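# Refit the carton band over its corner guard

## Task

Loop the band back around the square carton so that it runs over the corner guard; at the end the guard must sit in its proper spot and the carton must rest flat and level.

## Robot and tools

Robot: two arms on a table, left_arm and right_arm, facing each other across it. left_arm's base is at (+0.037, +0.461, +0.074) m, on the +y side. right_arm's base is at (-0.014, -0.452, +0.118) m. Each has a two-finger parallel gripper. The fingers point along the gripper's +x axis and close along its y axis. end_effector_position is the point between the fingers, about 3 to 4 cm behind the tips. Only the last 1.5 cm of each inner finger face is flat.

Frame: every position, orientation, velocity and target is in the scene frame. Its origin is the table centre, +z is up, and the table top is at z = +0.020 m. Offsets use the scene axes, and each gripper rotates about its own Hand target position.

Row format, shared by execute_actions and move: one flat list of 14 numbers, each in [-1, 1], always covering both arms. The order is left_arm dx, dy, dz, rx, ry, rz, opening, then right_arm dx, dy, dz, rx, ry, rz, opening. The first six numbers of each arm are an offset, not a pose. They are measured from that arm's Hand target at the start of the action or move. 1.0 equals 0.6 m for dx/dy/dz and 180 degrees for rotation. rx, ry, rz form one rotation vector. A translation longer than 1.0 gets scaled down along its direction. Six zeros hold the arm at its Hand target, or re-send it there. The opening is absolute, not an offset: +1 is fully open (0.080 m) and -1 fully closed. Empty fingers touch at about -0.78. A full close takes at least about 0.6 s. Sending 0 as an opening commands half-closed. To leave a gripper unchanged, repeat its current command, which appears in 'Tool commands' or is the last value you sent.

execute_actions(actions, cameras): actions is a list of actions. Each action holds up to 15 rows, and each row is one 1/30 s control step. A short action keeps its last row until all 15 steps have run, so one action lasts 0.5 s. Every row in an action counts from the action's start pose. Each new action starts from the Hand target at that moment, so repeating an offset moves the arm further. An empty actions list returns the state and all camera images.

cameras (all tools): a list of names, cam_left_wrist and/or cam_right_wrist (672x504 each), or ["all"], or [] for none. An unknown name rejects the call.

move(target, speed, blend, opening_speed, grip_force, blocking, cameras): moves the grippers along straight lines. target is either one 14-number row or a list of up to 15 such rows used as waypoints. Every waypoint is an offset from the same starting Hand targets, not from the previous waypoint. speed is in m/s, from 0.002 to 4.3, default 0.25. Rotation is capped at twice that value in rad/s. You can give one number or one per waypoint. blend, in metres, rounds corners at intermediate waypoints; 0 means stop at each one. opening_speed, in units per second on the -1..+1 scale, is at least 0.2 and makes openings change gradually. grip_force is the force cap per finger pad in newtons, 8 to 34. Give one number or one per arm; it persists once set. blocking=false returns after about 0.5 s while the move continues. Moves have no obstacle avoidance, last at least 0.5 s and are cut off after 10 s. The gripper lags and drifts more at high speed. Keep paths away from an arm's own base, or its shoulder posture may flip.

wait(seconds 0 to 10) lets the scene run with commands held. stop brakes a running move. zoom_image(camera, region=[x0, y0, x1, y1]) enlarges a pixel box of at most 504x504 from the newest image of a wrist camera. read_manual gives licence texts only. finished_scene(scene) takes the current scene number and ends the scene for good, so only call it when the carton is done.

Reading results: 'Hand target' is the last commanded pose after clipping. Later offsets count from it, and the gripper often rests a bit short of it. grip_measured is the real opening on the command scale, within about ±2 mm. On a hard part it reads a little narrower than the part. To grip, command roughly 0.08 below the reading at first contact. grip_effort_n is the motor effort, not the pad force. Joint torques and the external torque estimates follow the joint order; 'no reading' means no estimate. Joint velocities can read 'within noise'. Wrist depth is a 7x7 grid in mm per camera, with rows separated by ' / '. A dash there means no value. The move line reports how the move ended. done means within 8 mm and 2 degrees. off_target means it came to rest away from the target. held means a check withheld steps or the clearance check stopped the move. blocked means something stopped the arm, which then holds in place. fault means an arm was stopped. limits=paced means the pose was clipped.

Things to avoid: orientation commands are clipped to within 32 degrees of the current orientation. Reported poses can be off by a few cm, so check the result after each move and correct any tilt. Weight and friction can leave small moves short or sideways. Contact torque at a joint's limit (waist 17.2, shoulder 21.3, elbow 21.3, wrist pitch 5.61, wrist yaw 5.59, wrist roll 5.24 N m) halts that arm for 10 s. A big jump in one step can trigger an over-speed fault. Long loads, stretched poses or pushing into unreachable targets heat motors, and 95 °C stops the arm. Never let the grippers or wrist cameras touch each other or pinch the other arm's fingers. Don't strain camera cables. Fast contact hits harder, and a target set far beyond a contact presses harder. To end a push, command the arm back. Don't drop parts, release moving parts, slam the carton or push anything off the table. Loose objects may occasionally get a small nudge.

Each tool is called as name(argument=value, ...) on one line, values as JSON.

## Session

execute_actions(actions=[])

Scene clock: 0.00 s.
left_arm: end_effector_position=(+0.3396, +0.3386, +0.3570) grip_measured=+1.000 grip_effort_n=n/a end_effector_quat_wxyz=(+0.908, -0.100, -0.016, -0.407) | right_arm: end_effector_position=(+0.3085, -0.3738, +0.2300) grip_measured=+1.000 grip_effort_n=n/a end_effector_quat_wxyz=(+0.491, -0.475, +0.380, +0.624)
Joint positions: left_arm=[1.507 1.086 0.518 0.723 0.77 -0.278 0.08] | right_arm=[-1.467 1.827 1.454 -1.235 -0.261 -1.685 0.08]
Joint velocities: within noise
Joint torques (N m): no reading
External joint torques (N m): no reading
Heat: left arm: hottest elbow 37 °C (+0.0 °C/min); right arm: hottest wrist yaw 39 °C (+0.0 °C/min).
Wrist depth (mm): cam_left_wrist=[- - - - 1175 1663 - / 638 862 - - 1222 2485 - / - - - - 1703 3728 611 / 795 897 1169 1602 1848 2300 607 / 804 886 953 - - 101 644 / - 76 - 1817 2099 - - / - - 1451 1545 1626 - -] | cam_right_wrist=[282 277 276 273 270 263 1004 / 283 281 279 276 272 271 1037 / 287 285 279 279 276 1046 1051 / 289 288 284 280 277 1056 1046 / 271 271 282 283 280 1098 995 / - - 270 264 266 - 85 / - 66 295 291 1098 - 82]
Hand target: left_arm +0.3394, +0.3387, +0.3584; +0.908, -0.099, -0.018, -0.408 | right_arm +0.3085, -0.3737, +0.2303; +0.492, -0.475, +0.380, +0.624
Tool commands: left_gripper/opening=+1.0 right_gripper/opening=+1.0

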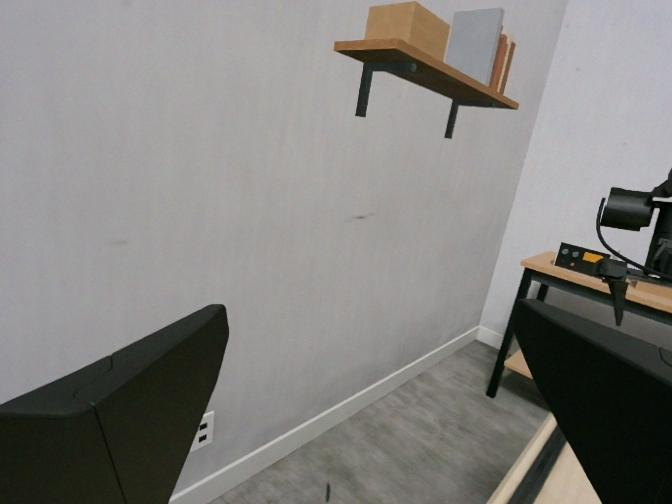

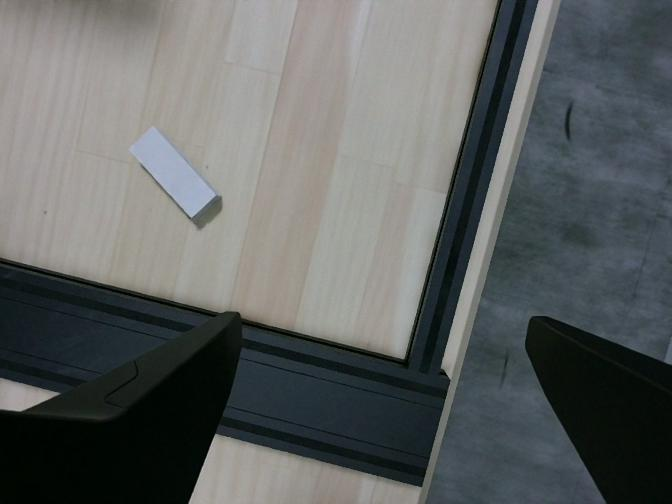

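move(target=[-0.5,-0.2,0.08,0.2923,0.0557,-0.2355,1,-0.53,0.24,0.28,0.1655,0.0169,-0.0722,1], speed=0.4, cameras=["all"])

Scene clock: 2.90 s.
left_arm: end_effector_position=(+0.0395, +0.2194, +0.4027) grip_measured=+1.000 grip_effort_n=-0.2 end_effector_quat_wxyz=(+0.651, +0.274, +0.272, -0.653) | right_arm: end_effector_position=(-0.0093, -0.2315, +0.3929) grip_measured=+1.000 grip_effort_n=1.2 end_effector_quat_wxyz=(+0.651, -0.275, +0.275, +0.652)
Joint positions: left_arm=[0.017 1.046 1.453 -1.201 0.016 0.019 0.08] | right_arm=[-0.055 0.871 1.155 -1.085 -0.029 -0.029 0.08]
Joint torques (N m): left_arm=[-0.41 -1.42 6.69 1.27 -0.1 -0.17] | right_arm=[0.24 -1.18 6.96 1.66 0.1 0.13]
External joint torques (N m): left_arm=[-0.42 0.42 1.04 -0.15 -0.1 -0.17] | right_arm=[0.25 -0.09 0.95 0.26 0.11 0.13]
Heat: left arm: hottest elbow 38 °C (+0.0 °C/min); right arm: hottest wrist yaw 39 °C (+0.0 °C/min).
Wrist depth (mm): cam_left_wrist=[- 686 655 644 644 636 1744 / 1626 616 599 401 398 400 596 / 1567 557 559 491 463 521 524 / 1451 509 509 503 498 485 505 / 1369 489 472 475 466 101 78 / - 76 437 432 432 - - / - 87 413 412 406 400 -] | cam_right_wrist=[1789 666 660 649 643 641 1631 / 1596 595 590 587 603 581 1562 / 1519 528 524 542 536 533 535 / 506 492 339 335 336 502 485 / 475 467 111 360 352 458 458 / - - 423 427 427 98 85 / - 66 401 404 401 391 82]
Hand target: left_arm +0.0393, +0.2187, +0.4064; +0.653, +0.271, +0.270, -0.653 | right_arm -0.0095, -0.2297, +0.3982; +0.653, -0.271, +0.270, +0.653
Off the commanded pose: left_arm 0.004 m, 0 deg | right_arm 0.006 m, 1 deg.
move: done
camera_calibration:
cam_left_wrist: T_world_to_cam=[[-0.998516, 0.00452426, -0.0542702, 0.0680795], [0.0267339, 0.908924, -0.416103, -0.00190203], [0.047445, -0.416937, -0.907696, 0.527999], [0, 0, 0, 1]] pos_world=[0.0429784, 0.221563, 0.482166]
cam_right_wrist: T_world_to_cam=[[0.999957, 0.00804696, -0.00463999, 0.0258808], [0.00536232, -0.907961, -0.41902, -0.0129183], [-0.00758476, 0.418977, -0.907965, 0.530587], [0, 0, 0, 1]] pos_world=[-0.0217861, -0.234241, 0.476462]

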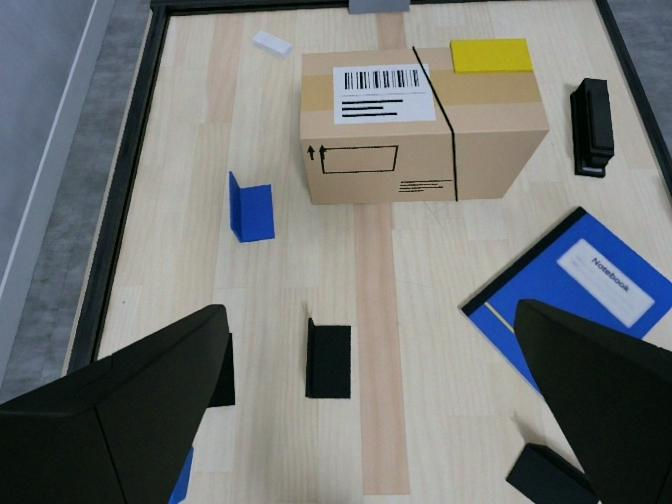

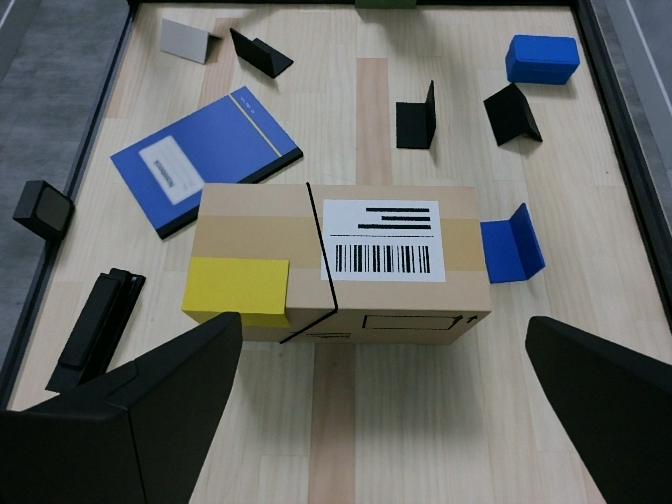

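zoom_image(camera="cam_right_wrist", region=[160, 160, 510, 380])

zoom_image(camera="cam_left_wrist", region=[220, 10, 570, 260])

Scaled by 1.440 from the camera's 672x504 image, which has a finer 960x720 frame.

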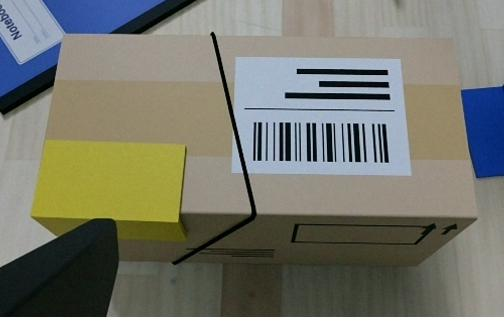

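Scaled by 1.440 from the camera's 672x504 image, which has a finer 960x720 frame.

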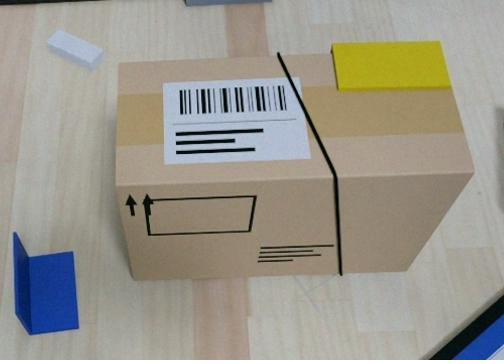

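move(target=[-0.149,-0.1,-0.294,-0.1667,0,0,1,-0.0675,-0.067,-0.28,0.1667,0,0,1], speed=0.4, cameras=["all"])

Scene clock: 6.07 s.
left_arm: end_effector_position=(-0.0503, +0.1572, +0.2354) grip_measured=+1.000 grip_effort_n=-0.2 end_effector_quat_wxyz=(+0.702, +0.084, +0.093, -0.702) | right_arm: end_effector_position=(-0.0417, -0.2592, +0.2594) grip_measured=+1.000 grip_effort_n=1.2 end_effector_quat_wxyz=(+0.673, -0.145, +0.148, +0.710)
Joint positions: left_arm=[-0.506 1.064 0.344 0.436 -0.483 -0.148 0.08] | right_arm=[0.338 0.166 0.267 -0.535 0.271 0.14 0.08]
Joint torques (N m): left_arm=[-0.36 -2.02 4.75 1.86 -0.19 0.25] | right_arm=[-0.29 0.54 7.49 1.77 0.05 -0.01]
External joint torques (N m): left_arm=[-0.35 0.74 -1.67 0.22 -0.11 0.24] | right_arm=[-0.28 -0.37 0.9 0.15 -0.03 -0.01]
Heat: left arm: hottest elbow 39 °C (+19.8 °C/min); right arm: hottest wrist yaw 39 °C (+0.0 °C/min).
Wrist depth (mm): cam_left_wrist=[1602 - 1787 569 2252 2544 2021 / 1638 2300 756 716 - - - / 1663 614 301 293 283 565 2021 / 482 466 295 295 293 432 425 / 393 401 332 341 341 110 361 / - 76 317 315 310 102 - / - 87 272 269 268 - -] | cam_right_wrist=[- - 831 1803 689 - - / - 2641 698 676 687 672 - / 1880 578 295 295 294 293 523 / 434 452 - 240 239 238 433 / 372 395 111 258 243 220 353 / - - 309 313 307 274 85 / - 66 290 290 290 290 82]
Hand target: left_arm -0.0501, +0.1587, +0.2300; +0.701, +0.092, +0.092, -0.701 | right_arm -0.0413, -0.2588, +0.2658; +0.675, -0.139, +0.145, +0.710 (not the last commanded pose)
Off the commanded pose: left_arm 0.006 m, 1 deg | right_arm 0.032 m, 9 deg.
move: held (right_arm; a check stopped the path); limits=held
pose unreachable (right arm): on one or more control steps of this call, first in action 0 (counted from 0), this arm could not follow its commanded pose, so it was not sent that pose on those steps. It may still have moved: this result reports where it is.
cause: moving toward the commanded pose would bring two parts of the arm too close to each other (joints 3 (elbow) to 5 (wrist yaw) lie between them).
camera_calibration:
cam_left_wrist: T_world_to_cam=[[-0.999069, -0.0275922, -0.0331728, -0.0303674], [0.0118322, 0.564143, -0.825592, 0.137345], [0.0414941, -0.825216, -0.563292, 0.337252], [0, 0, 0, 1]] pos_world=[-0.0459582, 0.199986, 0.302355]
cam_right_wrist: T_world_to_cam=[[0.998241, 0.0568927, -0.0166476, 0.0735487], [0.0269611, -0.685859, -0.727235, 0.044557], [-0.0527922, 0.725507, -0.686187, 0.440814], [0, 0, 0, 1]] pos_world=[-0.0513492, -0.293438, 0.336108]

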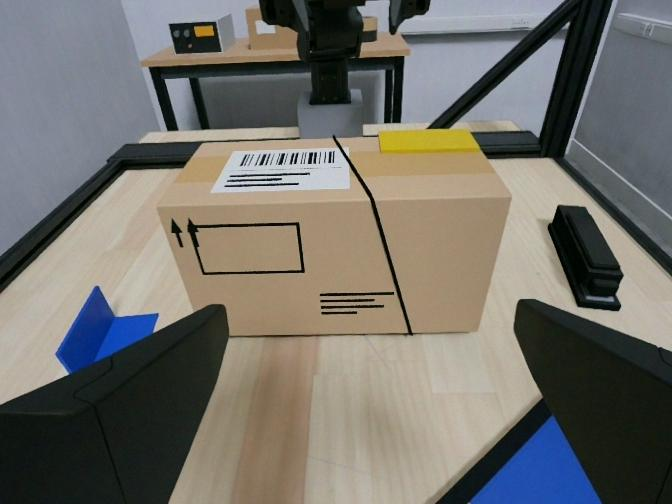

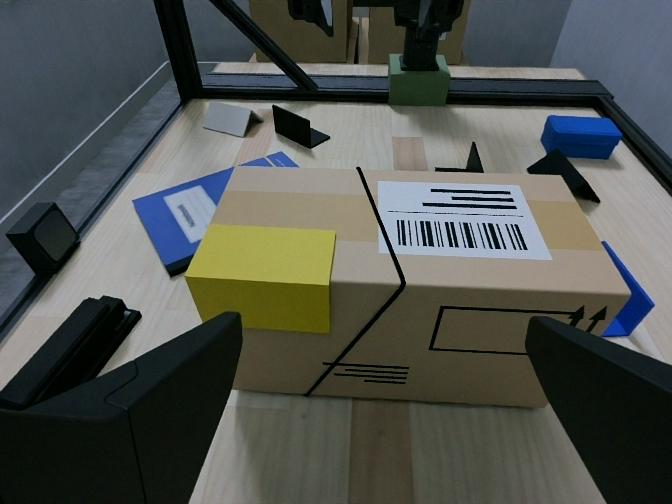

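move(target=[-0.0165,-0.2745,0.0,0.1944,0,0,0,0.024,0.113,-0.061,-0.149,-0.0091,-0.0132,0], speed=0.3, cameras=["all"])

Scene clock: 9.53 s.
left_arm: end_effector_position=(-0.0599, -0.0025, +0.2297) grip_measured=+0.003 grip_effort_n=-15.6 end_effector_quat_wxyz=(+0.640, +0.302, +0.296, -0.642) | right_arm: end_effector_position=(-0.0267, -0.1941, +0.2247) grip_measured=+0.002 grip_effort_n=-12.3 end_effector_quat_wxyz=(+0.640, -0.302, +0.301, +0.639)
Joint positions: left_arm=[-0.263 1.829 1.449 -0.51 -0.165 -0.191 0.035] | right_arm=[0.067 0.972 0.548 -0.458 0.055 0.063 0.035]
Joint torques (N m): left_arm=[0.21 -6.82 7.67 1.16 -0.03 -0.17] | right_arm=[-0.27 -2.13 7.52 1.2 -0.13 -0.04]
External joint torques (N m): left_arm=[0.19 1.78 1.04 -0.15 0.06 -0.17] | right_arm=[-0.27 0.18 0.89 -0.14 -0.16 -0.04]
Heat: left arm: hottest elbow 39 °C (+12.6 °C/min); right arm: hottest wrist yaw 39 °C (+0.0 °C/min).
Wrist depth (mm): cam_left_wrist=[373 361 359 166 159 157 337 / 162 161 157 155 152 150 315 / 151 151 147 145 144 141 143 / 143 143 140 138 135 135 132 / 183 188 136 204 132 220 265 / 275 - 71 263 90 - - / - - 74 251 247 - -] | cam_right_wrist=[367 178 178 178 178 177 180 / 339 168 165 168 165 165 165 / 154 151 153 154 154 154 154 / - 144 146 149 149 148 149 / 283 282 244 241 237 233 285 / 272 274 - 267 262 - 270 / - - - 254 254 77 -]
Hand target: left_arm -0.0600, -0.0061, +0.2300; +0.641, +0.299, +0.298, -0.641 | right_arm -0.0268, -0.1910, +0.2292; +0.641, -0.298, +0.299, +0.641
Off the commanded pose: left_arm 0.003 m, 0 deg | right_arm 0.005 m, 1 deg.
move: done
camera_calibration:
cam_left_wrist: T_world_to_cam=[[-0.998263, 0.0112344, -0.0578385, -0.0387495], [0.0303823, 0.939227, -0.341949, 0.113785], [0.0504819, -0.343113, -0.937937, 0.290512], [0, 0, 0, 1]] pos_world=[-0.0568048, -0.0067567, 0.30915]
cam_right_wrist: T_world_to_cam=[[0.999984, 0.00512716, -0.00247055, 0.041109], [0.00396351, -0.938887, -0.344204, -0.0722783], [-0.00408436, 0.344189, -0.938892, 0.354611], [0, 0, 0, 1]] pos_world=[-0.0393735, -0.190125, 0.308165]

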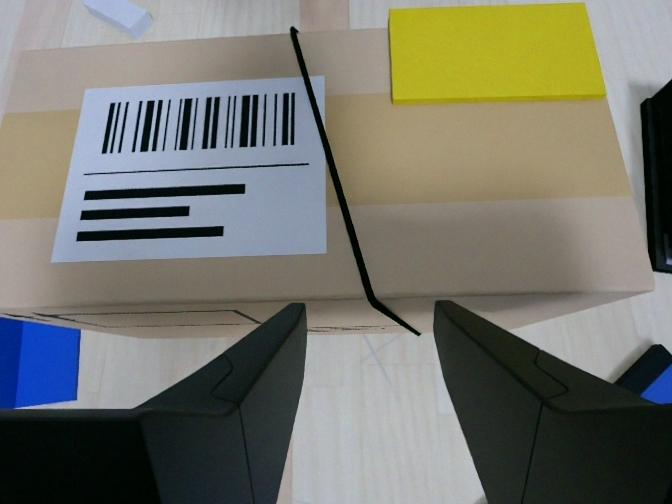

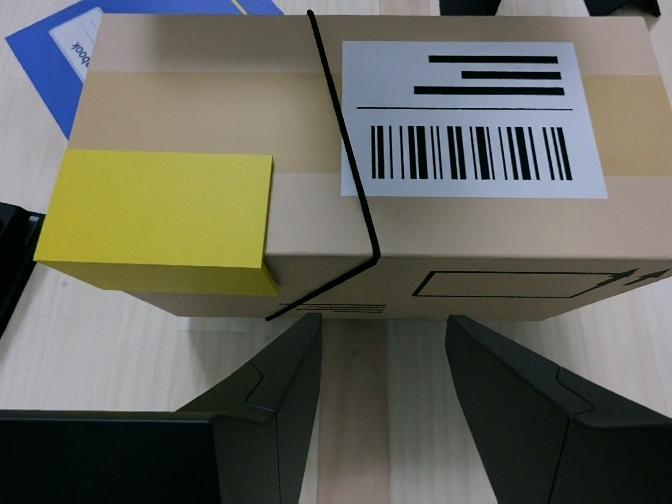

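move(target=[-0.003,-0.0133,-0.0367,0,0,0,0,0.002,0.043,-0.051,0,0,0,0], speed=0.08, cameras=["all"])

Scene clock: 11.17 s.
left_arm: end_effector_position=(-0.0632, -0.0149, +0.2168) grip_measured=+0.003 grip_effort_n=-15.6 end_effector_quat_wxyz=(+0.642, +0.294, +0.292, -0.645) | right_arm: end_effector_position=(-0.0261, -0.1631, +0.2039) grip_measured=+0.002 grip_effort_n=-12.8 end_effector_quat_wxyz=(+0.643, -0.295, +0.295, +0.642)
Joint positions: left_arm=[-0.263 1.874 1.445 -0.441 -0.165 -0.191 0.035] | right_arm=[0.05 1.149 0.533 -0.244 0.044 0.05 0.035]
Joint torques (N m): left_arm=[0.28 -7.24 4.97 1.52 -0.03 -0.15] | right_arm=[-0.29 -2.86 4.59 1.64 -0.14 -0.04]
External joint torques (N m): left_arm=[0.32 1.61 -1.6 0.19 0.06 -0.16] | right_arm=[-0.29 0.39 -1.84 0.27 -0.16 -0.04]
Heat: left arm: hottest elbow 40 °C (+16.1 °C/min); right arm: hottest wrist yaw 39 °C (+0.0 °C/min).
Wrist depth (mm): cam_left_wrist=[358 345 152 150 145 - 321 / 146 145 142 141 136 134 295 / 138 135 134 133 131 128 127 / 129 127 126 123 122 121 119 / 122 121 120 120 118 117 116 / 261 - 71 249 97 - 245 / - - 74 238 234 - -] | cam_right_wrist=[343 155 154 152 154 153 152 / 143 143 142 142 144 142 141 / - 133 133 134 132 132 130 / - 121 122 122 124 125 123 / - 114 117 118 117 117 117 / 252 251 - 245 242 - 250 / - - - 234 234 77 -]
Hand target: left_arm -0.0618, -0.0141, +0.2081; +0.641, +0.299, +0.298, -0.641 | right_arm -0.0257, -0.1652, +0.1985; +0.641, -0.298, +0.299, +0.641
Off the commanded pose: left_arm 0.009 m, 1 deg | right_arm 0.006 m, 1 deg.
move: off_target (left_arm)
camera_calibration:
cam_left_wrist: T_world_to_cam=[[-0.998548, 0.0104629, -0.0528343, -0.0438046], [0.0288006, 0.932653, -0.359624, 0.124727], [0.0455133, -0.360624, -0.9316, 0.272372], [0, 0, 0, 1]] pos_world=[-0.0597298, -0.0176448, 0.296283]
cam_right_wrist: T_world_to_cam=[[0.999977, 0.00542296, -0.00409148, 0.0406275], [0.00356217, -0.931422, -0.363923, -0.0450592], [-0.00578443, 0.3639, -0.93142, 0.326082], [0, 0, 0, 1]] pos_world=[-0.0385798, -0.160851, 0.287487]

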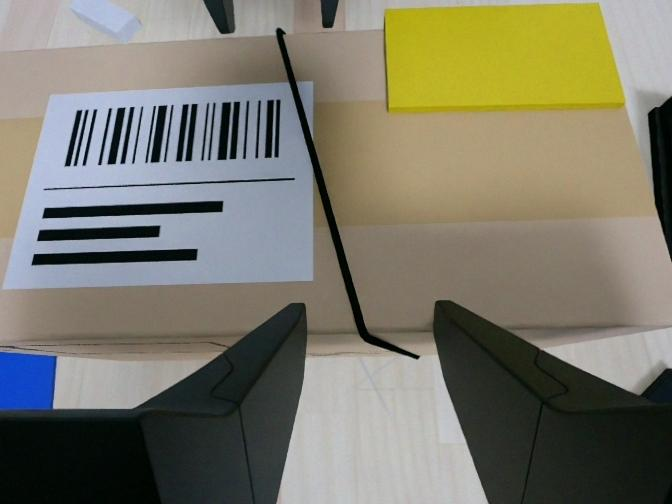

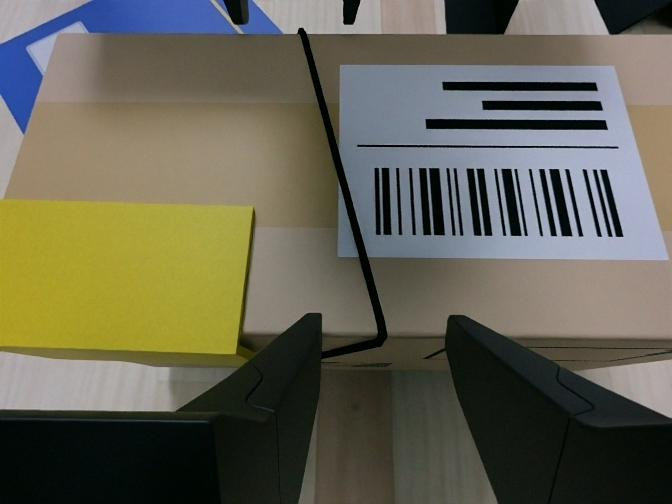

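move(target=[0,0,-0.023,0,0,0,0,0,0.001,-0.016,0,0,0,0], speed=0.06, cameras=["all"])

Scene clock: 12.33 s.
left_arm: end_effector_position=(-0.0634, -0.0155, +0.2090) grip_measured=+0.003 grip_effort_n=-15.6 end_effector_quat_wxyz=(+0.643, +0.290, +0.290, -0.647) | right_arm: end_effector_position=(-0.0261, -0.1623, +0.1997) grip_measured=+0.002 grip_effort_n=-12.3 end_effector_quat_wxyz=(+0.645, -0.291, +0.291, +0.644)
Joint positions: left_arm=[-0.263 1.877 1.412 -0.394 -0.165 -0.191 0.035] | right_arm=[0.05 1.156 0.511 -0.204 0.044 0.05 0.035]
Joint torques (N m): left_arm=[0.26 -6.39 4.27 1.86 -0.03 -0.16] | right_arm=[-0.28 -1.15 3.94 2.37 -0.14 -0.03]
External joint torques (N m): left_arm=[0.31 2.46 -2.29 0.52 0.05 -0.16] | right_arm=[-0.28 2.09 -2.42 0.99 -0.16 -0.03]
Heat: left arm: hottest elbow 40 °C (+14.6 °C/min); right arm: hottest wrist yaw 39 °C (+0.0 °C/min).
Wrist depth (mm): cam_left_wrist=[355 149 147 145 - 138 321 / 141 140 138 136 133 132 132 / 132 131 130 126 126 124 124 / 123 122 121 120 118 116 116 / 117 116 116 117 114 113 133 / 255 - 71 246 98 - 243 / - - 74 232 229 - -] | cam_right_wrist=[361 342 152 350 349 339 339 / 142 142 142 142 143 141 140 / - 132 133 133 131 131 129 / - 119 121 120 124 123 121 / - 113 115 116 116 115 115 / 251 - - 243 240 - 241 / - - - 233 231 77 -]
Hand target: left_arm -0.0618, -0.0141, +0.1944; +0.641, +0.299, +0.298, -0.641 | right_arm -0.0257, -0.1646, +0.1889; +0.640, -0.299, +0.299, +0.641
Off the commanded pose: left_arm 0.015 m, 2 deg | right_arm 0.011 m, 1 deg.
move: off_target (left_arm, right_arm)
camera_calibration:
cam_left_wrist: T_world_to_cam=[[-0.998685, 0.00997873, -0.0502816, -0.0448832], [0.0278624, 0.928999, -0.369032, 0.124378], [0.043029, -0.369948, -0.928055, 0.26384], [0, 0, 0, 1]] pos_world=[-0.0596424, -0.0174919, 0.288501]
cam_right_wrist: T_world_to_cam=[[0.999973, 0.0057889, -0.00454598, 0.0408009], [0.00366305, -0.927093, -0.374815, -0.0429441], [-0.00638431, 0.374788, -0.927089, 0.322743], [0, 0, 0, 1]] pos_world=[-0.038582, -0.161009, 0.2833]

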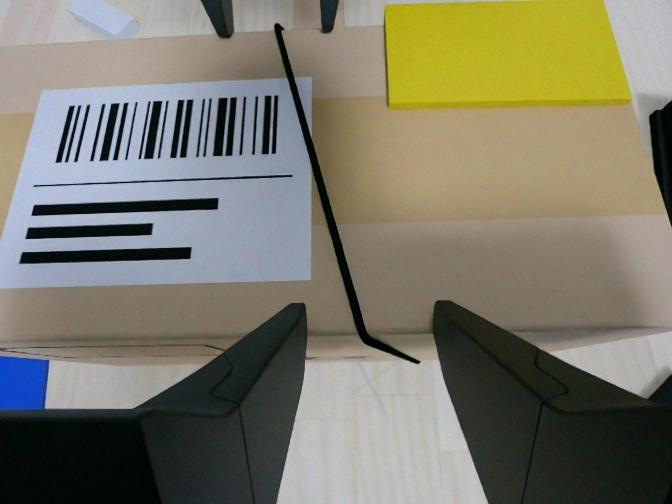

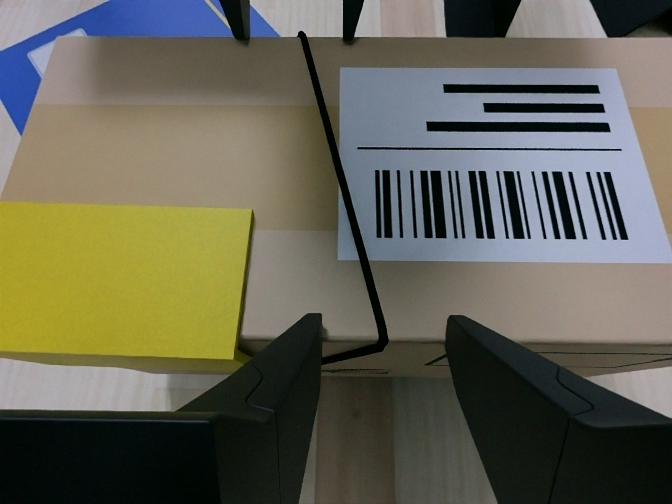

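zoom_image(camera="cam_right_wrist", region=[220, 250, 540, 450])

zoom_image(camera="cam_left_wrist", region=[220, 250, 540, 450])

Scaled by 1.575 from the camera's 672x504 image, which has a finer 960x720 frame.

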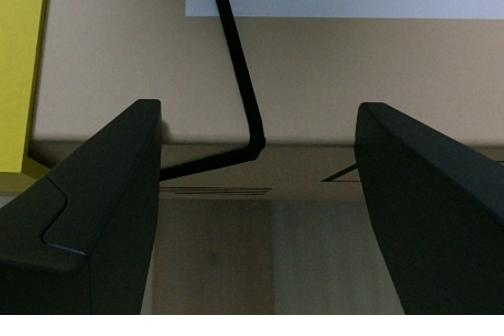

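Scaled by 1.575 from the camera's 672x504 image, which has a finer 960x720 frame.

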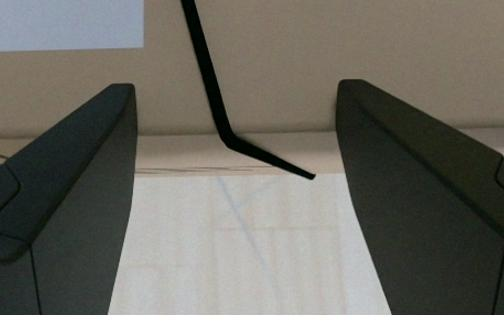

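move(target=[0,0,0.004,0,0,0,-1,0,0,0.003,0,0,0,-1], opening_speed=1.2, speed=0.05, cameras=["all"])

Scene clock: 13.60 s.
left_arm: end_effector_position=(-0.0628, -0.0170, +0.2101) grip_measured=-0.771 grip_effort_n=-31.4 end_effector_quat_wxyz=(+0.644, +0.286, +0.288, -0.648) | right_arm: end_effector_position=(-0.0255, -0.1601, +0.2012) grip_measured=-0.765 grip_effort_n=-69.1 end_effector_quat_wxyz=(+0.647, -0.286, +0.288, +0.646)
Joint positions: left_arm=[-0.261 1.877 1.411 -0.386 -0.165 -0.191 0] | right_arm=[0.047 1.157 0.511 -0.19 0.043 0.049 0.001]
Joint torques (N m): left_arm=[0.08 -6.61 5.01 0.61 -0.02 -0.15] | right_arm=[-0.03 -1.65 4.52 0.84 -0.11 -0.01]
External joint torques (N m): left_arm=[0.02 2.28 -1.58 -0.75 0.07 -0.16] | right_arm=[-0.04 1.63 -1.81 -0.54 -0.13 -0.01]
Heat: left arm: hottest elbow 40 °C (+13.2 °C/min); right arm: hottest wrist yaw 39 °C (+0.0 °C/min).
Wrist depth (mm): cam_left_wrist=[360 344 147 149 344 348 335 / 143 142 140 138 134 133 132 / 133 131 131 126 128 126 125 / 124 123 122 121 119 117 116 / 118 117 116 112 114 113 114 / 255 251 - - - 245 241 / - - - - - - -] | cam_right_wrist=[370 350 157 358 358 352 358 / 146 146 145 145 145 145 144 / 133 135 137 136 134 134 131 / 122 122 123 124 124 126 124 / - - 117 118 118 116 116 / 250 247 - - 79 197 243 / - - - - - - -]
Hand target: left_arm -0.0618, -0.0140, +0.1967; +0.641, +0.299, +0.298, -0.641 | right_arm -0.0257, -0.1647, +0.1906; +0.640, -0.299, +0.299, +0.641
Off the commanded pose: left_arm 0.014 m, 2 deg | right_arm 0.011 m, 2 deg.
move: off_target (left_arm, right_arm)
camera_calibration:
cam_left_wrist: T_world_to_cam=[[-0.998794, 0.00737892, -0.0485457, -0.0445822], [0.0251462, 0.926031, -0.37661, 0.12753], [0.0421758, -0.377376, -0.925099, 0.263486], [0, 0, 0, 1]] pos_world=[-0.058848, -0.0183345, 0.289615]
cam_right_wrist: T_world_to_cam=[[0.999976, 0.00415258, -0.00561559, 0.0402462], [0.00166251, -0.92246, -0.386089, -0.0374445], [-0.00678342, 0.38607, -0.922444, 0.324188], [0, 0, 0, 1]] pos_world=[-0.0379839, -0.159868, 0.284815]

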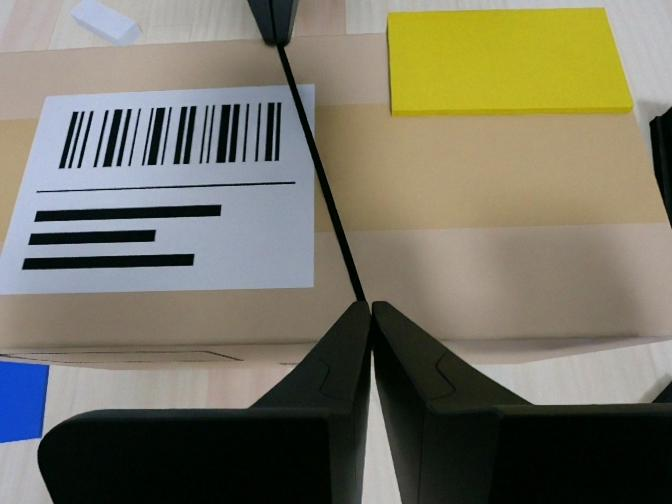

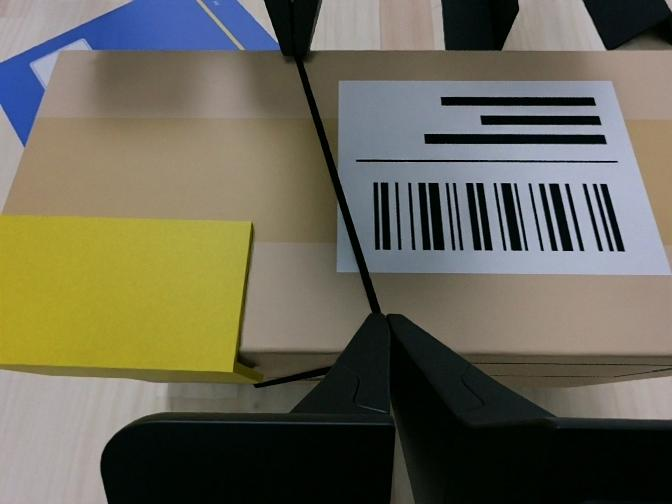

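move(target=[0,0.012,0.025,0,0,0,-1,0,-0.0155,0.042,0,0,0,-1], speed=0.06, cameras=["all"])

Scene clock: 14.70 s.
left_arm: end_effector_position=(-0.0609, -0.0100, +0.2092) grip_measured=-0.772 grip_effort_n=-27.2 end_effector_quat_wxyz=(+0.641, +0.298, +0.297, -0.642) | right_arm: end_effector_position=(-0.0259, -0.1766, +0.2076) grip_measured=-0.766 grip_effort_n=-70.9 end_effector_quat_wxyz=(+0.636, -0.306, +0.306, +0.639)
Joint positions: left_arm=[-0.261 1.868 1.414 -0.431 -0.165 -0.194 0] | right_arm=[0.05 1.095 0.541 -0.342 0.039 0.049 0.001]
Joint torques (N m): left_arm=[-0.38 -9.29 5.8 0.33 -0.12 -0.17] | right_arm=[-0.09 -4.75 7.24 0.88 0.07 0.06]
External joint torques (N m): left_arm=[-0.34 -0.53 -0.71 -0.97 -0.03 -0.17] | right_arm=[-0.09 -1.81 0.82 -0.42 0.06 0.06]
Heat: left arm: hottest elbow 40 °C (+12.2 °C/min); right arm: hottest wrist yaw 39 °C (+0.0 °C/min).
Wrist depth (mm): cam_left_wrist=[147 146 143 141 134 133 315 / 137 136 134 133 130 128 127 / 129 128 126 123 122 121 119 / 121 120 118 116 115 113 112 / 175 130 132 112 112 205 244 / 254 253 - - - 242 239 / - - - - - - -] | cam_right_wrist=[154 154 154 151 153 152 151 / 144 143 143 143 144 142 141 / - 131 136 135 134 133 131 / - 122 124 126 125 127 125 / 263 261 261 131 150 181 177 / 253 256 256 - 79 254 253 / - - - - - - -]
Hand target: left_arm -0.0618, -0.0068, +0.2116; +0.641, +0.299, +0.298, -0.641 | right_arm -0.0257, -0.1740, +0.2159; +0.641, -0.298, +0.299, +0.641
Off the commanded pose: left_arm 0.004 m, 0 deg | right_arm 0.009 m, 1 deg.
move: off_target (right_arm)
camera_calibration:
cam_left_wrist: T_world_to_cam=[[-0.998486, 0.00671542, -0.0545988, -0.0415745], [0.0252575, 0.937684, -0.34657, 0.114517], [0.048869, -0.347424, -0.936434, 0.268298], [0, 0, 0, 1]] pos_world=[-0.0575154, -0.0138882, 0.288662]
cam_right_wrist: T_world_to_cam=[[0.999943, 0.00936867, -0.0050714, 0.0414671], [0.00716346, -0.943661, -0.330836, -0.0652482], [-0.00788517, 0.330781, -0.943675, 0.331072], [0, 0, 0, 1]] pos_world=[-0.0383868, -0.171473, 0.291048]

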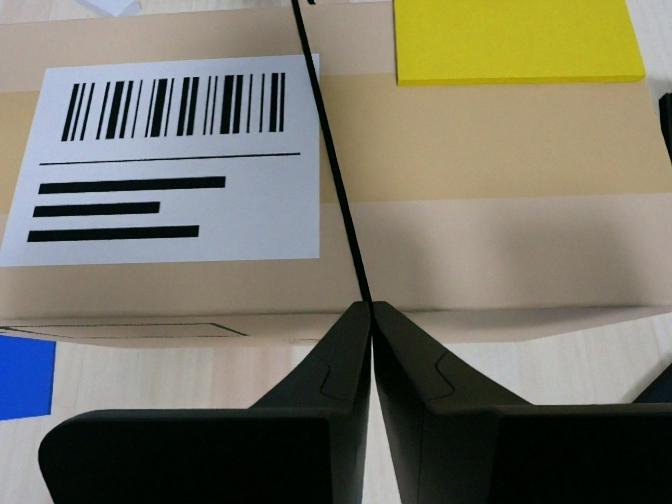

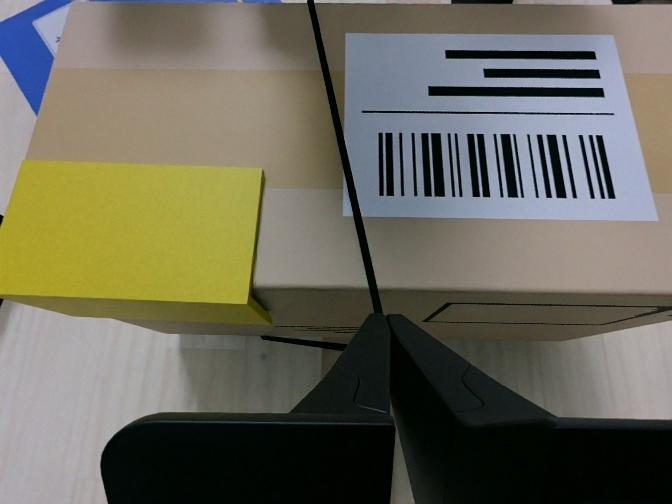

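move(target=[-0.0435,0.004,0.009,0,0,0,-1,-0.1018,0.0,0.012,0,0,0,-1], speed=0.1, cameras=["all"])

Scene clock: 16.13 s.
left_arm: end_effector_position=(-0.0859, -0.0027, +0.2147) grip_measured=-0.772 grip_effort_n=-25.8 end_effector_quat_wxyz=(+0.640, +0.301, +0.299, -0.641) | right_arm: end_effector_position=(-0.0844, -0.1763, +0.2187) grip_measured=-0.766 grip_effort_n=-70.9 end_effector_quat_wxyz=(+0.641, -0.301, +0.301, +0.639)
Joint positions: left_arm=[-0.327 1.869 1.443 -0.476 -0.204 -0.247 0] | right_arm=[0.362 1.142 0.609 -0.383 0.239 0.297 0.001]
Joint torques (N m): left_arm=[-0.37 -7.74 7.58 0.74 -0.22 -0.17] | right_arm=[0.44 -3.28 7.29 0.87 0.18 0.1]
External joint torques (N m): left_arm=[-0.37 1.06 0.99 -0.57 -0.11 -0.18] | right_arm=[0.42 0 0.8 -0.42 0.05 0.1]
Heat: left arm: hottest elbow 40 °C (+11.2 °C/min); right arm: hottest wrist yaw 39 °C (+0.0 °C/min).
Wrist depth (mm): cam_left_wrist=[151 149 146 - - 139 316 / 141 138 137 136 134 132 297 / 132 131 130 126 126 124 279 / 125 124 122 121 120 117 259 / 266 196 199 83 214 252 253 / 260 258 - - - 245 234 / - - - - - - -] | cam_right_wrist=[355 346 353 168 168 165 168 / 332 324 156 157 156 156 156 / 312 309 147 147 147 147 146 / 266 293 135 137 136 138 138 / 266 277 268 - 133 176 173 / 260 265 264 - 79 263 264 / - - - - - - -]
Hand target: left_arm -0.0878, -0.0044, +0.2171; +0.641, +0.299, +0.298, -0.641 | right_arm -0.0867, -0.1740, +0.2231; +0.641, -0.298, +0.299, +0.641
Off the commanded pose: left_arm 0.003 m, 0 deg | right_arm 0.005 m, 0 deg.
move: done
camera_calibration:
cam_left_wrist: T_world_to_cam=[[-0.998465, 0.00851675, -0.0547214, -0.0662331], [0.0266501, 0.940064, -0.339956, 0.108827], [0.0485463, -0.340893, -0.938848, 0.277767], [0, 0, 0, 1]] pos_world=[-0.0825163, -0.00705191, 0.294153]
cam_right_wrist: T_world_to_cam=[[0.999985, 0.00448184, -0.00302353, 0.09866], [0.00316355, -0.938595, -0.345005, -0.057245], [-0.00438413, 0.344991, -0.938596, 0.342764], [0, 0, 0, 1]] pos_world=[-0.0969747, -0.172422, 0.302265]

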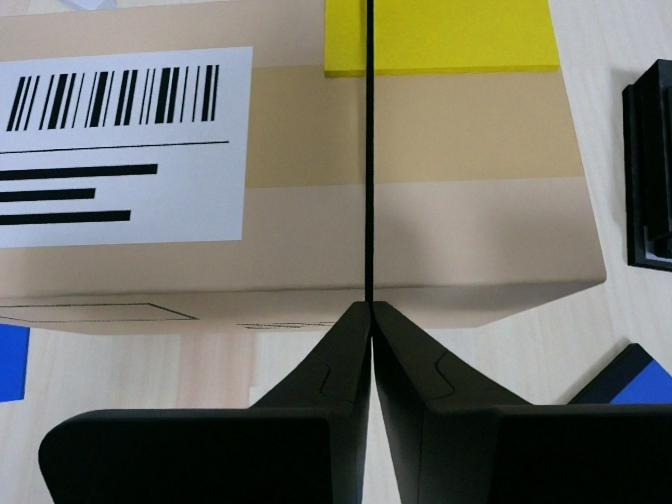

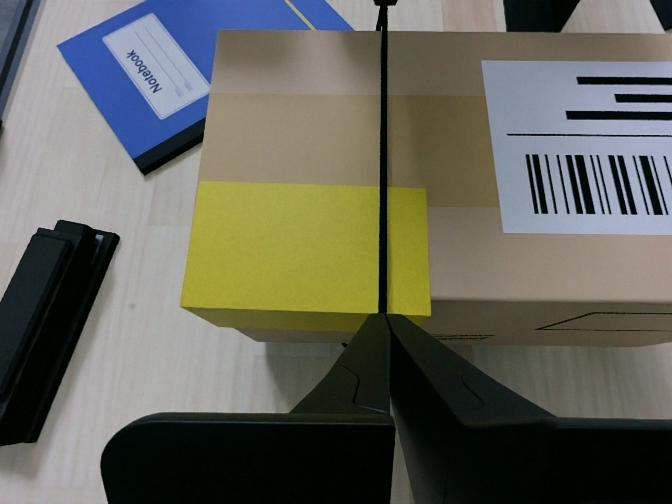

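move(target=[0,-0.015,-0.012,0,0,0,-1,0.0,0.0217,-0.029,0,0,0,-1], speed=0.06, cameras=["all"])

Scene clock: 17.50 s.
left_arm: end_effector_position=(-0.0878, -0.0083, +0.2083) grip_measured=-0.772 grip_effort_n=-25.8 end_effector_quat_wxyz=(+0.639, +0.303, +0.300, -0.640) | right_arm: end_effector_position=(-0.0869, -0.1596, +0.2100) grip_measured=-0.766 grip_effort_n=-70.9 end_effector_quat_wxyz=(+0.643, -0.294, +0.296, +0.642)
Joint positions: left_arm=[-0.327 1.899 1.461 -0.47 -0.204 -0.247 0] | right_arm=[0.346 1.224 0.61 -0.28 0.233 0.283 0.001]
Joint torques (N m): left_arm=[0.31 -7.23 7.76 1.61 -0.08 0.03] | right_arm=[-0.19 -3.42 4.9 1.56 -0.07 -0.05]
External joint torques (N m): left_arm=[0.31 1.75 1.24 0.32 0.03 0.03] | right_arm=[-0.18 0.34 -1.45 0.25 -0.19 -0.05]
Heat: left arm: hottest elbow 40 °C (+10.3 °C/min); right arm: hottest wrist yaw 39 °C (+0.0 °C/min).
Wrist depth (mm): cam_left_wrist=[141 142 138 132 132 129 305 / 133 132 128 128 126 123 286 / 125 123 123 119 118 117 268 / 119 117 116 114 112 111 250 / 219 155 160 91 128 244 244 / 254 251 - - - 240 - / - - - - - - -] | cam_right_wrist=[354 341 342 157 157 346 350 / 328 316 149 148 148 148 148 / 305 299 140 140 138 137 138 / 289 285 125 126 126 129 127 / 257 268 120 118 120 122 121 / 250 257 - - 79 253 251 / - - - - - - -]
Hand target: left_arm -0.0880, -0.0134, +0.2099; +0.641, +0.299, +0.298, -0.641 | right_arm -0.0868, -0.1609, +0.2059; +0.641, -0.298, +0.299, +0.641
Off the commanded pose: left_arm 0.005 m, 1 deg | right_arm 0.005 m, 1 deg.
move: done
camera_calibration:
cam_left_wrist: T_world_to_cam=[[-0.998352, 0.00891039, -0.0566914, -0.0680378], [0.0273823, 0.942128, -0.334132, 0.110824], [0.0504334, -0.335134, -0.94082, 0.270583], [0, 0, 0, 1]] pos_world=[-0.0846067, -0.0131227, 0.287742]
cam_right_wrist: T_world_to_cam=[[0.999976, 0.00319974, -0.00614179, 0.101588], [0.00076165, -0.932295, -0.361697, -0.0402557], [-0.0068833, 0.361684, -0.932275, 0.329859], [0, 0, 0, 1]] pos_world=[-0.0992844, -0.15716, 0.293583]

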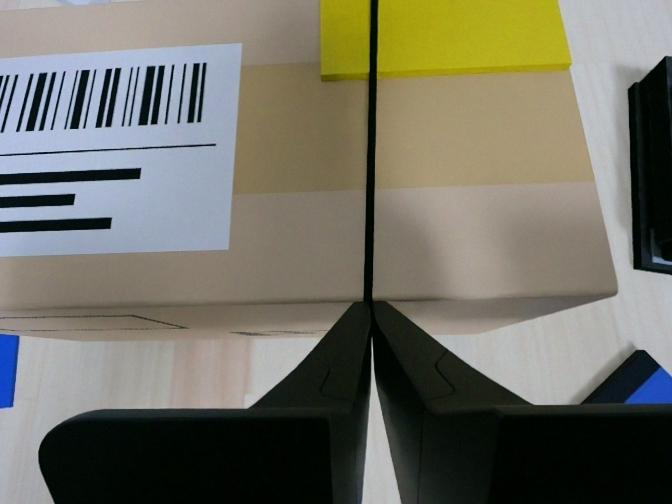

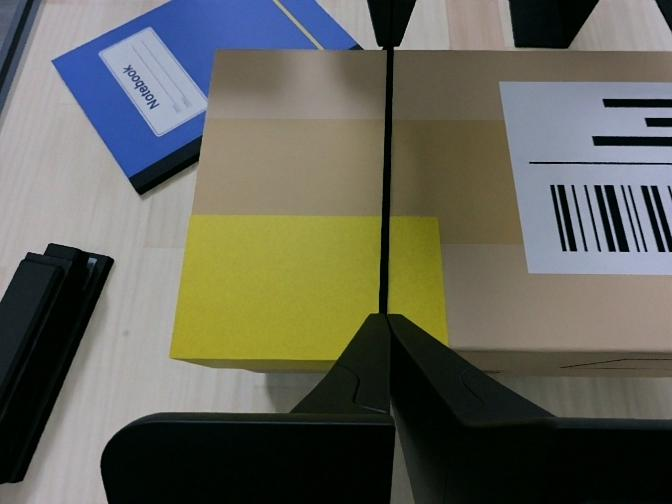

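move(target=[0,-0.003,-0.008,0,0,0,-1,0.0,-0.006,-0.021,0,0,0,-1], speed=0.06, cameras=["all"])

Scene clock: 18.53 s.
left_arm: end_effector_position=(-0.0881, -0.0093, +0.2073) grip_measured=-0.772 grip_effort_n=-25.8 end_effector_quat_wxyz=(+0.640, +0.303, +0.299, -0.640) | right_arm: end_effector_position=(-0.0872, -0.1590, +0.2051) grip_measured=-0.766 grip_effort_n=-70.9 end_effector_quat_wxyz=(+0.645, -0.286, +0.292, +0.646)
Joint positions: left_arm=[-0.327 1.903 1.461 -0.463 -0.204 -0.247 0] | right_arm=[0.347 1.226 0.577 -0.224 0.235 0.283 0.001]
Joint torques (N m): left_arm=[0.47 -6.68 7.14 2.34 -0.05 0.06] | right_arm=[0.22 -2.58 3.37 1.54 -0.03 0.12]
External joint torques (N m): left_arm=[0.4 2.33 0.61 1.05 0.07 0.06] | right_arm=[0.21 1.1 -2.9 0.22 -0.15 0.12]
Heat: left arm: hottest elbow 40 °C (+9.7 °C/min); right arm: hottest wrist pitch 39 °C (+9.7 °C/min).
Wrist depth (mm): cam_left_wrist=[140 141 137 132 129 127 305 / 133 132 128 126 125 123 288 / 125 123 122 119 118 116 269 / 118 117 115 113 111 110 247 / 205 148 215 101 122 242 245 / 254 251 - - - 239 229 / - - - - - - -] | cam_right_wrist=[362 359 349 343 354 349 352 / 328 - 149 148 148 147 147 / 310 303 138 140 136 137 136 / 290 287 125 124 126 129 125 / 237 264 118 117 115 119 119 / 249 252 - - 79 203 246 / - - - - - - -]
Hand target: left_arm -0.0880, -0.0152, +0.2051; +0.641, +0.299, +0.298, -0.641 | right_arm -0.0868, -0.1645, +0.1932; +0.641, -0.298, +0.299, +0.641
Off the commanded pose: left_arm 0.006 m, 0 deg | right_arm 0.013 m, 2 deg.
move: off_target (right_arm)
camera_calibration:
cam_left_wrist: T_world_to_cam=[[-0.998393, 0.00882037, -0.0559852, -0.0685964], [0.0271717, 0.941383, -0.336244, 0.111934], [0.0497377, -0.337225, -0.940109, 0.269064], [0, 0, 0, 1]] pos_world=[-0.0849102, -0.0140332, 0.286746]
cam_right_wrist: T_world_to_cam=[[0.999922, 0.00311118, -0.0121106, 0.102988], [-0.00173894, -0.924537, -0.381087, -0.0364546], [-0.0123824, 0.381079, -0.92446, 0.326082], [0, 0, 0, 1]] pos_world=[-0.0990053, -0.158287, 0.288805]

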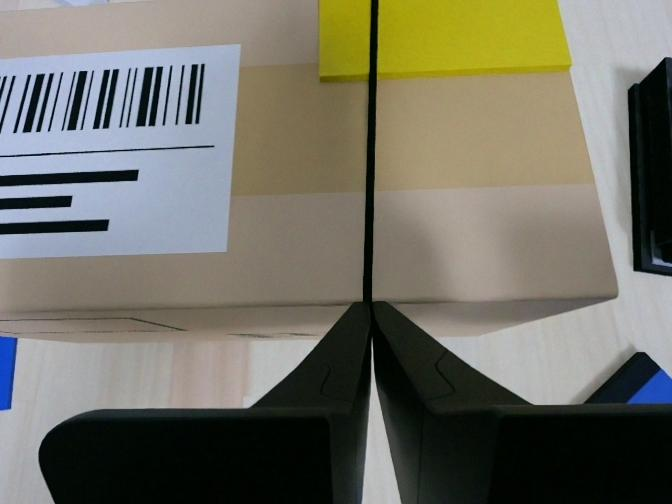

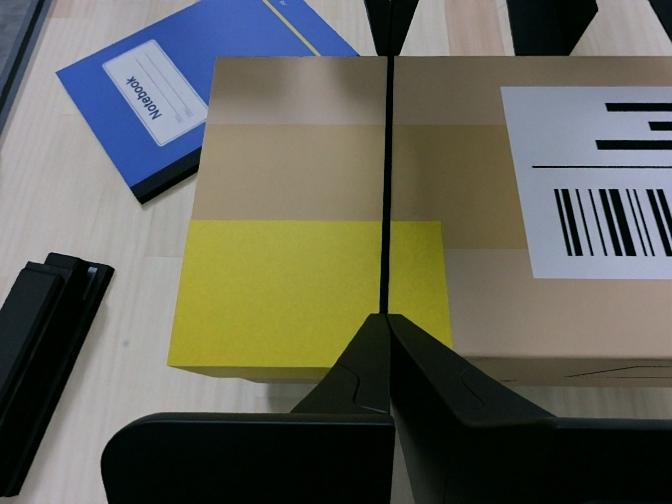

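move(target=[0,-0.001,-0.002,0,0,0,-1,0.0,-0.013,-0.012,0,0,0,-1], speed=0.06, cameras=["cam_right_wrist"])

Scene clock: 19.47 s.
left_arm: end_effector_position=(-0.0882, -0.0096, +0.2072) grip_measured=-0.772 grip_effort_n=-25.8 end_effector_quat_wxyz=(+0.640, +0.302, +0.299, -0.640) | right_arm: end_effector_position=(-0.0876, -0.1609, +0.2038) grip_measured=-0.766 grip_effort_n=-70.9 end_effector_quat_wxyz=(+0.650, -0.275, +0.287, +0.648)
Joint positions: left_arm=[-0.327 1.904 1.461 -0.462 -0.204 -0.247 0] | right_arm=[0.357 1.211 0.546 -0.186 0.248 0.294 0.001]
Joint torques (N m): left_arm=[0.49 -6.46 7.04 2.51 -0.05 0.07] | right_arm=[0.57 -2.7 2.31 0.41 -0.14 0.11]
External joint torques (N m): left_arm=[0.43 2.49 0.55 1.23 0.07 0.07] | right_arm=[0.57 0.88 -3.97 -0.95 -0.27 0.11]
Heat: left arm: hottest elbow 41 °C (+12.3 °C/min); right arm: hottest wrist pitch 39 °C (+9.2 °C/min).
Wrist depth (mm): cam_left_wrist=[144 141 137 - - 128 307 / 133 132 128 126 125 123 290 / 125 123 122 118 118 116 266 / 117 117 115 114 112 110 236 / 203 146 212 91 121 244 244 / 254 250 - - - 239 229 / - - - - - - -] | cam_right_wrist=[377 379 360 160 362 363 360 / 340 337 152 152 151 150 149 / 316 309 140 141 138 138 137 / 292 292 128 127 - 130 125 / 243 270 118 92 100 119 119 / 250 253 - - 79 185 244 / - - - - - - -]
Hand target: left_arm -0.0880, -0.0158, +0.2039; +0.641, +0.299, +0.298, -0.641 | right_arm -0.0868, -0.1723, +0.1859; +0.641, -0.298, +0.299, +0.641
Off the commanded pose: left_arm 0.007 m, 0 deg | right_arm 0.021 m, 3 deg.
move: off_target (right_arm)
camera_calibration:
cam_right_wrist: T_world_to_cam=[[0.999817, -0.0028332, -0.0189372, 0.103789], [-0.0102399, -0.914805, -0.403766, -0.0332099], [-0.0161799, 0.403886, -0.914666, 0.326869], [0, 0, 0, 1]] pos_world=[-0.0988211, -0.162104, 0.287532]
Images, in order (width x height): cam_right_wrist 672x504.

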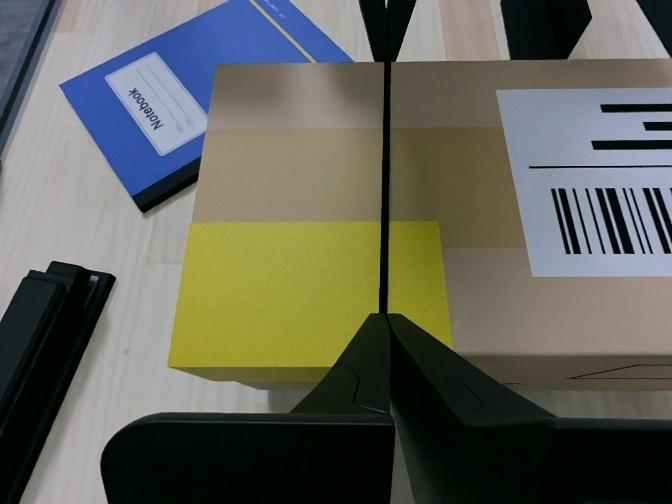

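move(target=[[0,0.002,0.002,0,0,0,-1,0.0,0.004,0.018,0,0,0,-1],[0,0.002,0.002,0,0,0,-0.3,0.0,0.004,0.018,0,0,0,-0.3]], opening_speed=0.8, speed=0.05, cameras=["all"])

Scene clock: 22.10 s.
left_arm: end_effector_position=(-0.0891, -0.0111, +0.2082) grip_measured=-0.304 grip_effort_n=17.0 end_effector_quat_wxyz=(+0.639, +0.298, +0.298, -0.643) | right_arm: end_effector_position=(-0.0894, -0.1649, +0.2045) grip_measured=-0.303 grip_effort_n=16.0 end_effector_quat_wxyz=(+0.643, -0.286, +0.293, +0.648)
Joint positions: left_arm=[-0.327 1.904 1.461 -0.452 -0.2 -0.247 0.021] | right_arm=[0.363 1.204 0.561 -0.233 0.239 0.294 0.021]
Joint torques (N m): left_arm=[0.35 -6.97 6.87 1.55 -0.19 0.05] | right_arm=[-0.21 -3.28 4.6 0.24 0.07 0.02]
External joint torques (N m): left_arm=[0.37 2.01 0.35 0.25 -0.08 0.05] | right_arm=[-0.21 0.29 -1.74 -1.1 -0.06 0.02]
Heat: left arm: hottest elbow 41 °C (+10.9 °C/min); right arm: hottest wrist yaw 39 °C (+0.0 °C/min).
Wrist depth (mm): cam_left_wrist=[144 145 140 133 - 131 312 / 135 134 131 129 130 127 292 / 127 125 124 121 120 119 274 / 120 118 117 116 113 112 253 / 165 168 113 111 110 244 245 / 254 253 - 239 79 - 235 / - - - 230 75 - -] | cam_right_wrist=[365 353 354 158 157 357 333 / 336 324 148 148 147 146 146 / 310 305 140 139 136 135 135 / 258 287 122 122 122 128 125 / 240 268 118 116 116 120 119 / 253 255 - 245 83 - 248 / - - - 235 85 - -]
Hand target: left_arm -0.0880, -0.0146, +0.2050; +0.641, +0.299, +0.298, -0.641 | right_arm -0.0868, -0.1699, +0.1968; +0.641, -0.298, +0.299, +0.641
Off the commanded pose: left_arm 0.005 m, 0 deg | right_arm 0.010 m, 2 deg.
move: off_target (right_arm); target 2's new opening was sent with right_arm's hand 0.010 m and 2 deg from that target
camera_calibration:
cam_left_wrist: T_world_to_cam=[[-0.998696, 0.0103387, -0.0499916, -0.0707921], [0.0269687, 0.938323, -0.344707, 0.115701], [0.0433444, -0.345606, -0.937378, 0.268115], [0, 0, 0, 1]] pos_world=[-0.0854414, -0.015171, 0.287669]
cam_right_wrist: T_world_to_cam=[[0.999829, 0.008797, -0.0162612, 0.107039], [0.00196043, -0.925031, -0.379886, -0.0421058], [-0.018384, 0.379789, -0.92489, 0.327018], [0, 0, 0, 1]] pos_world=[-0.100927, -0.164089, 0.288201]

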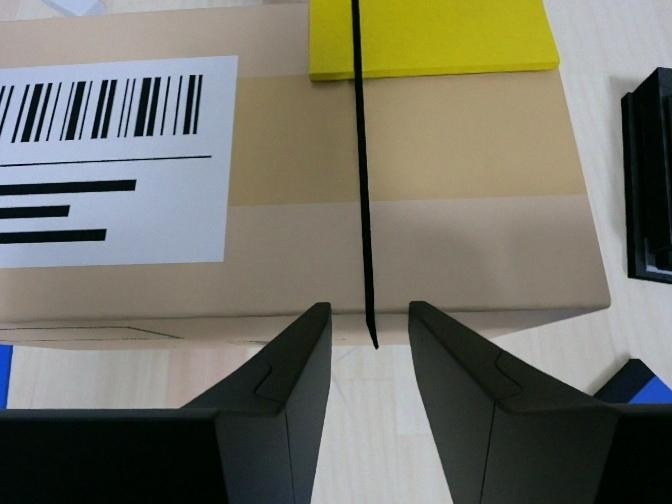

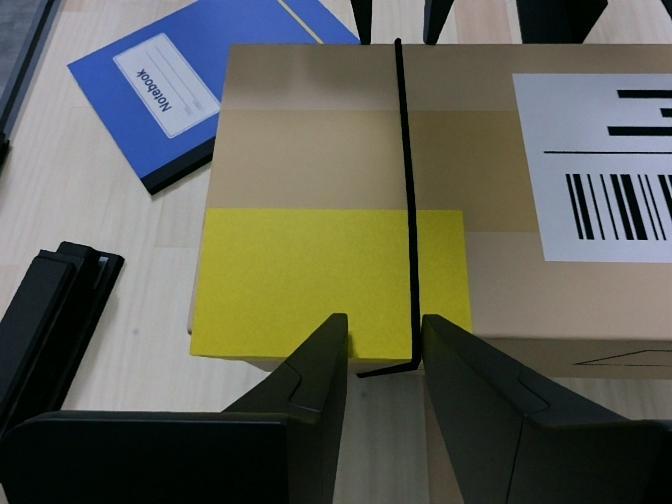

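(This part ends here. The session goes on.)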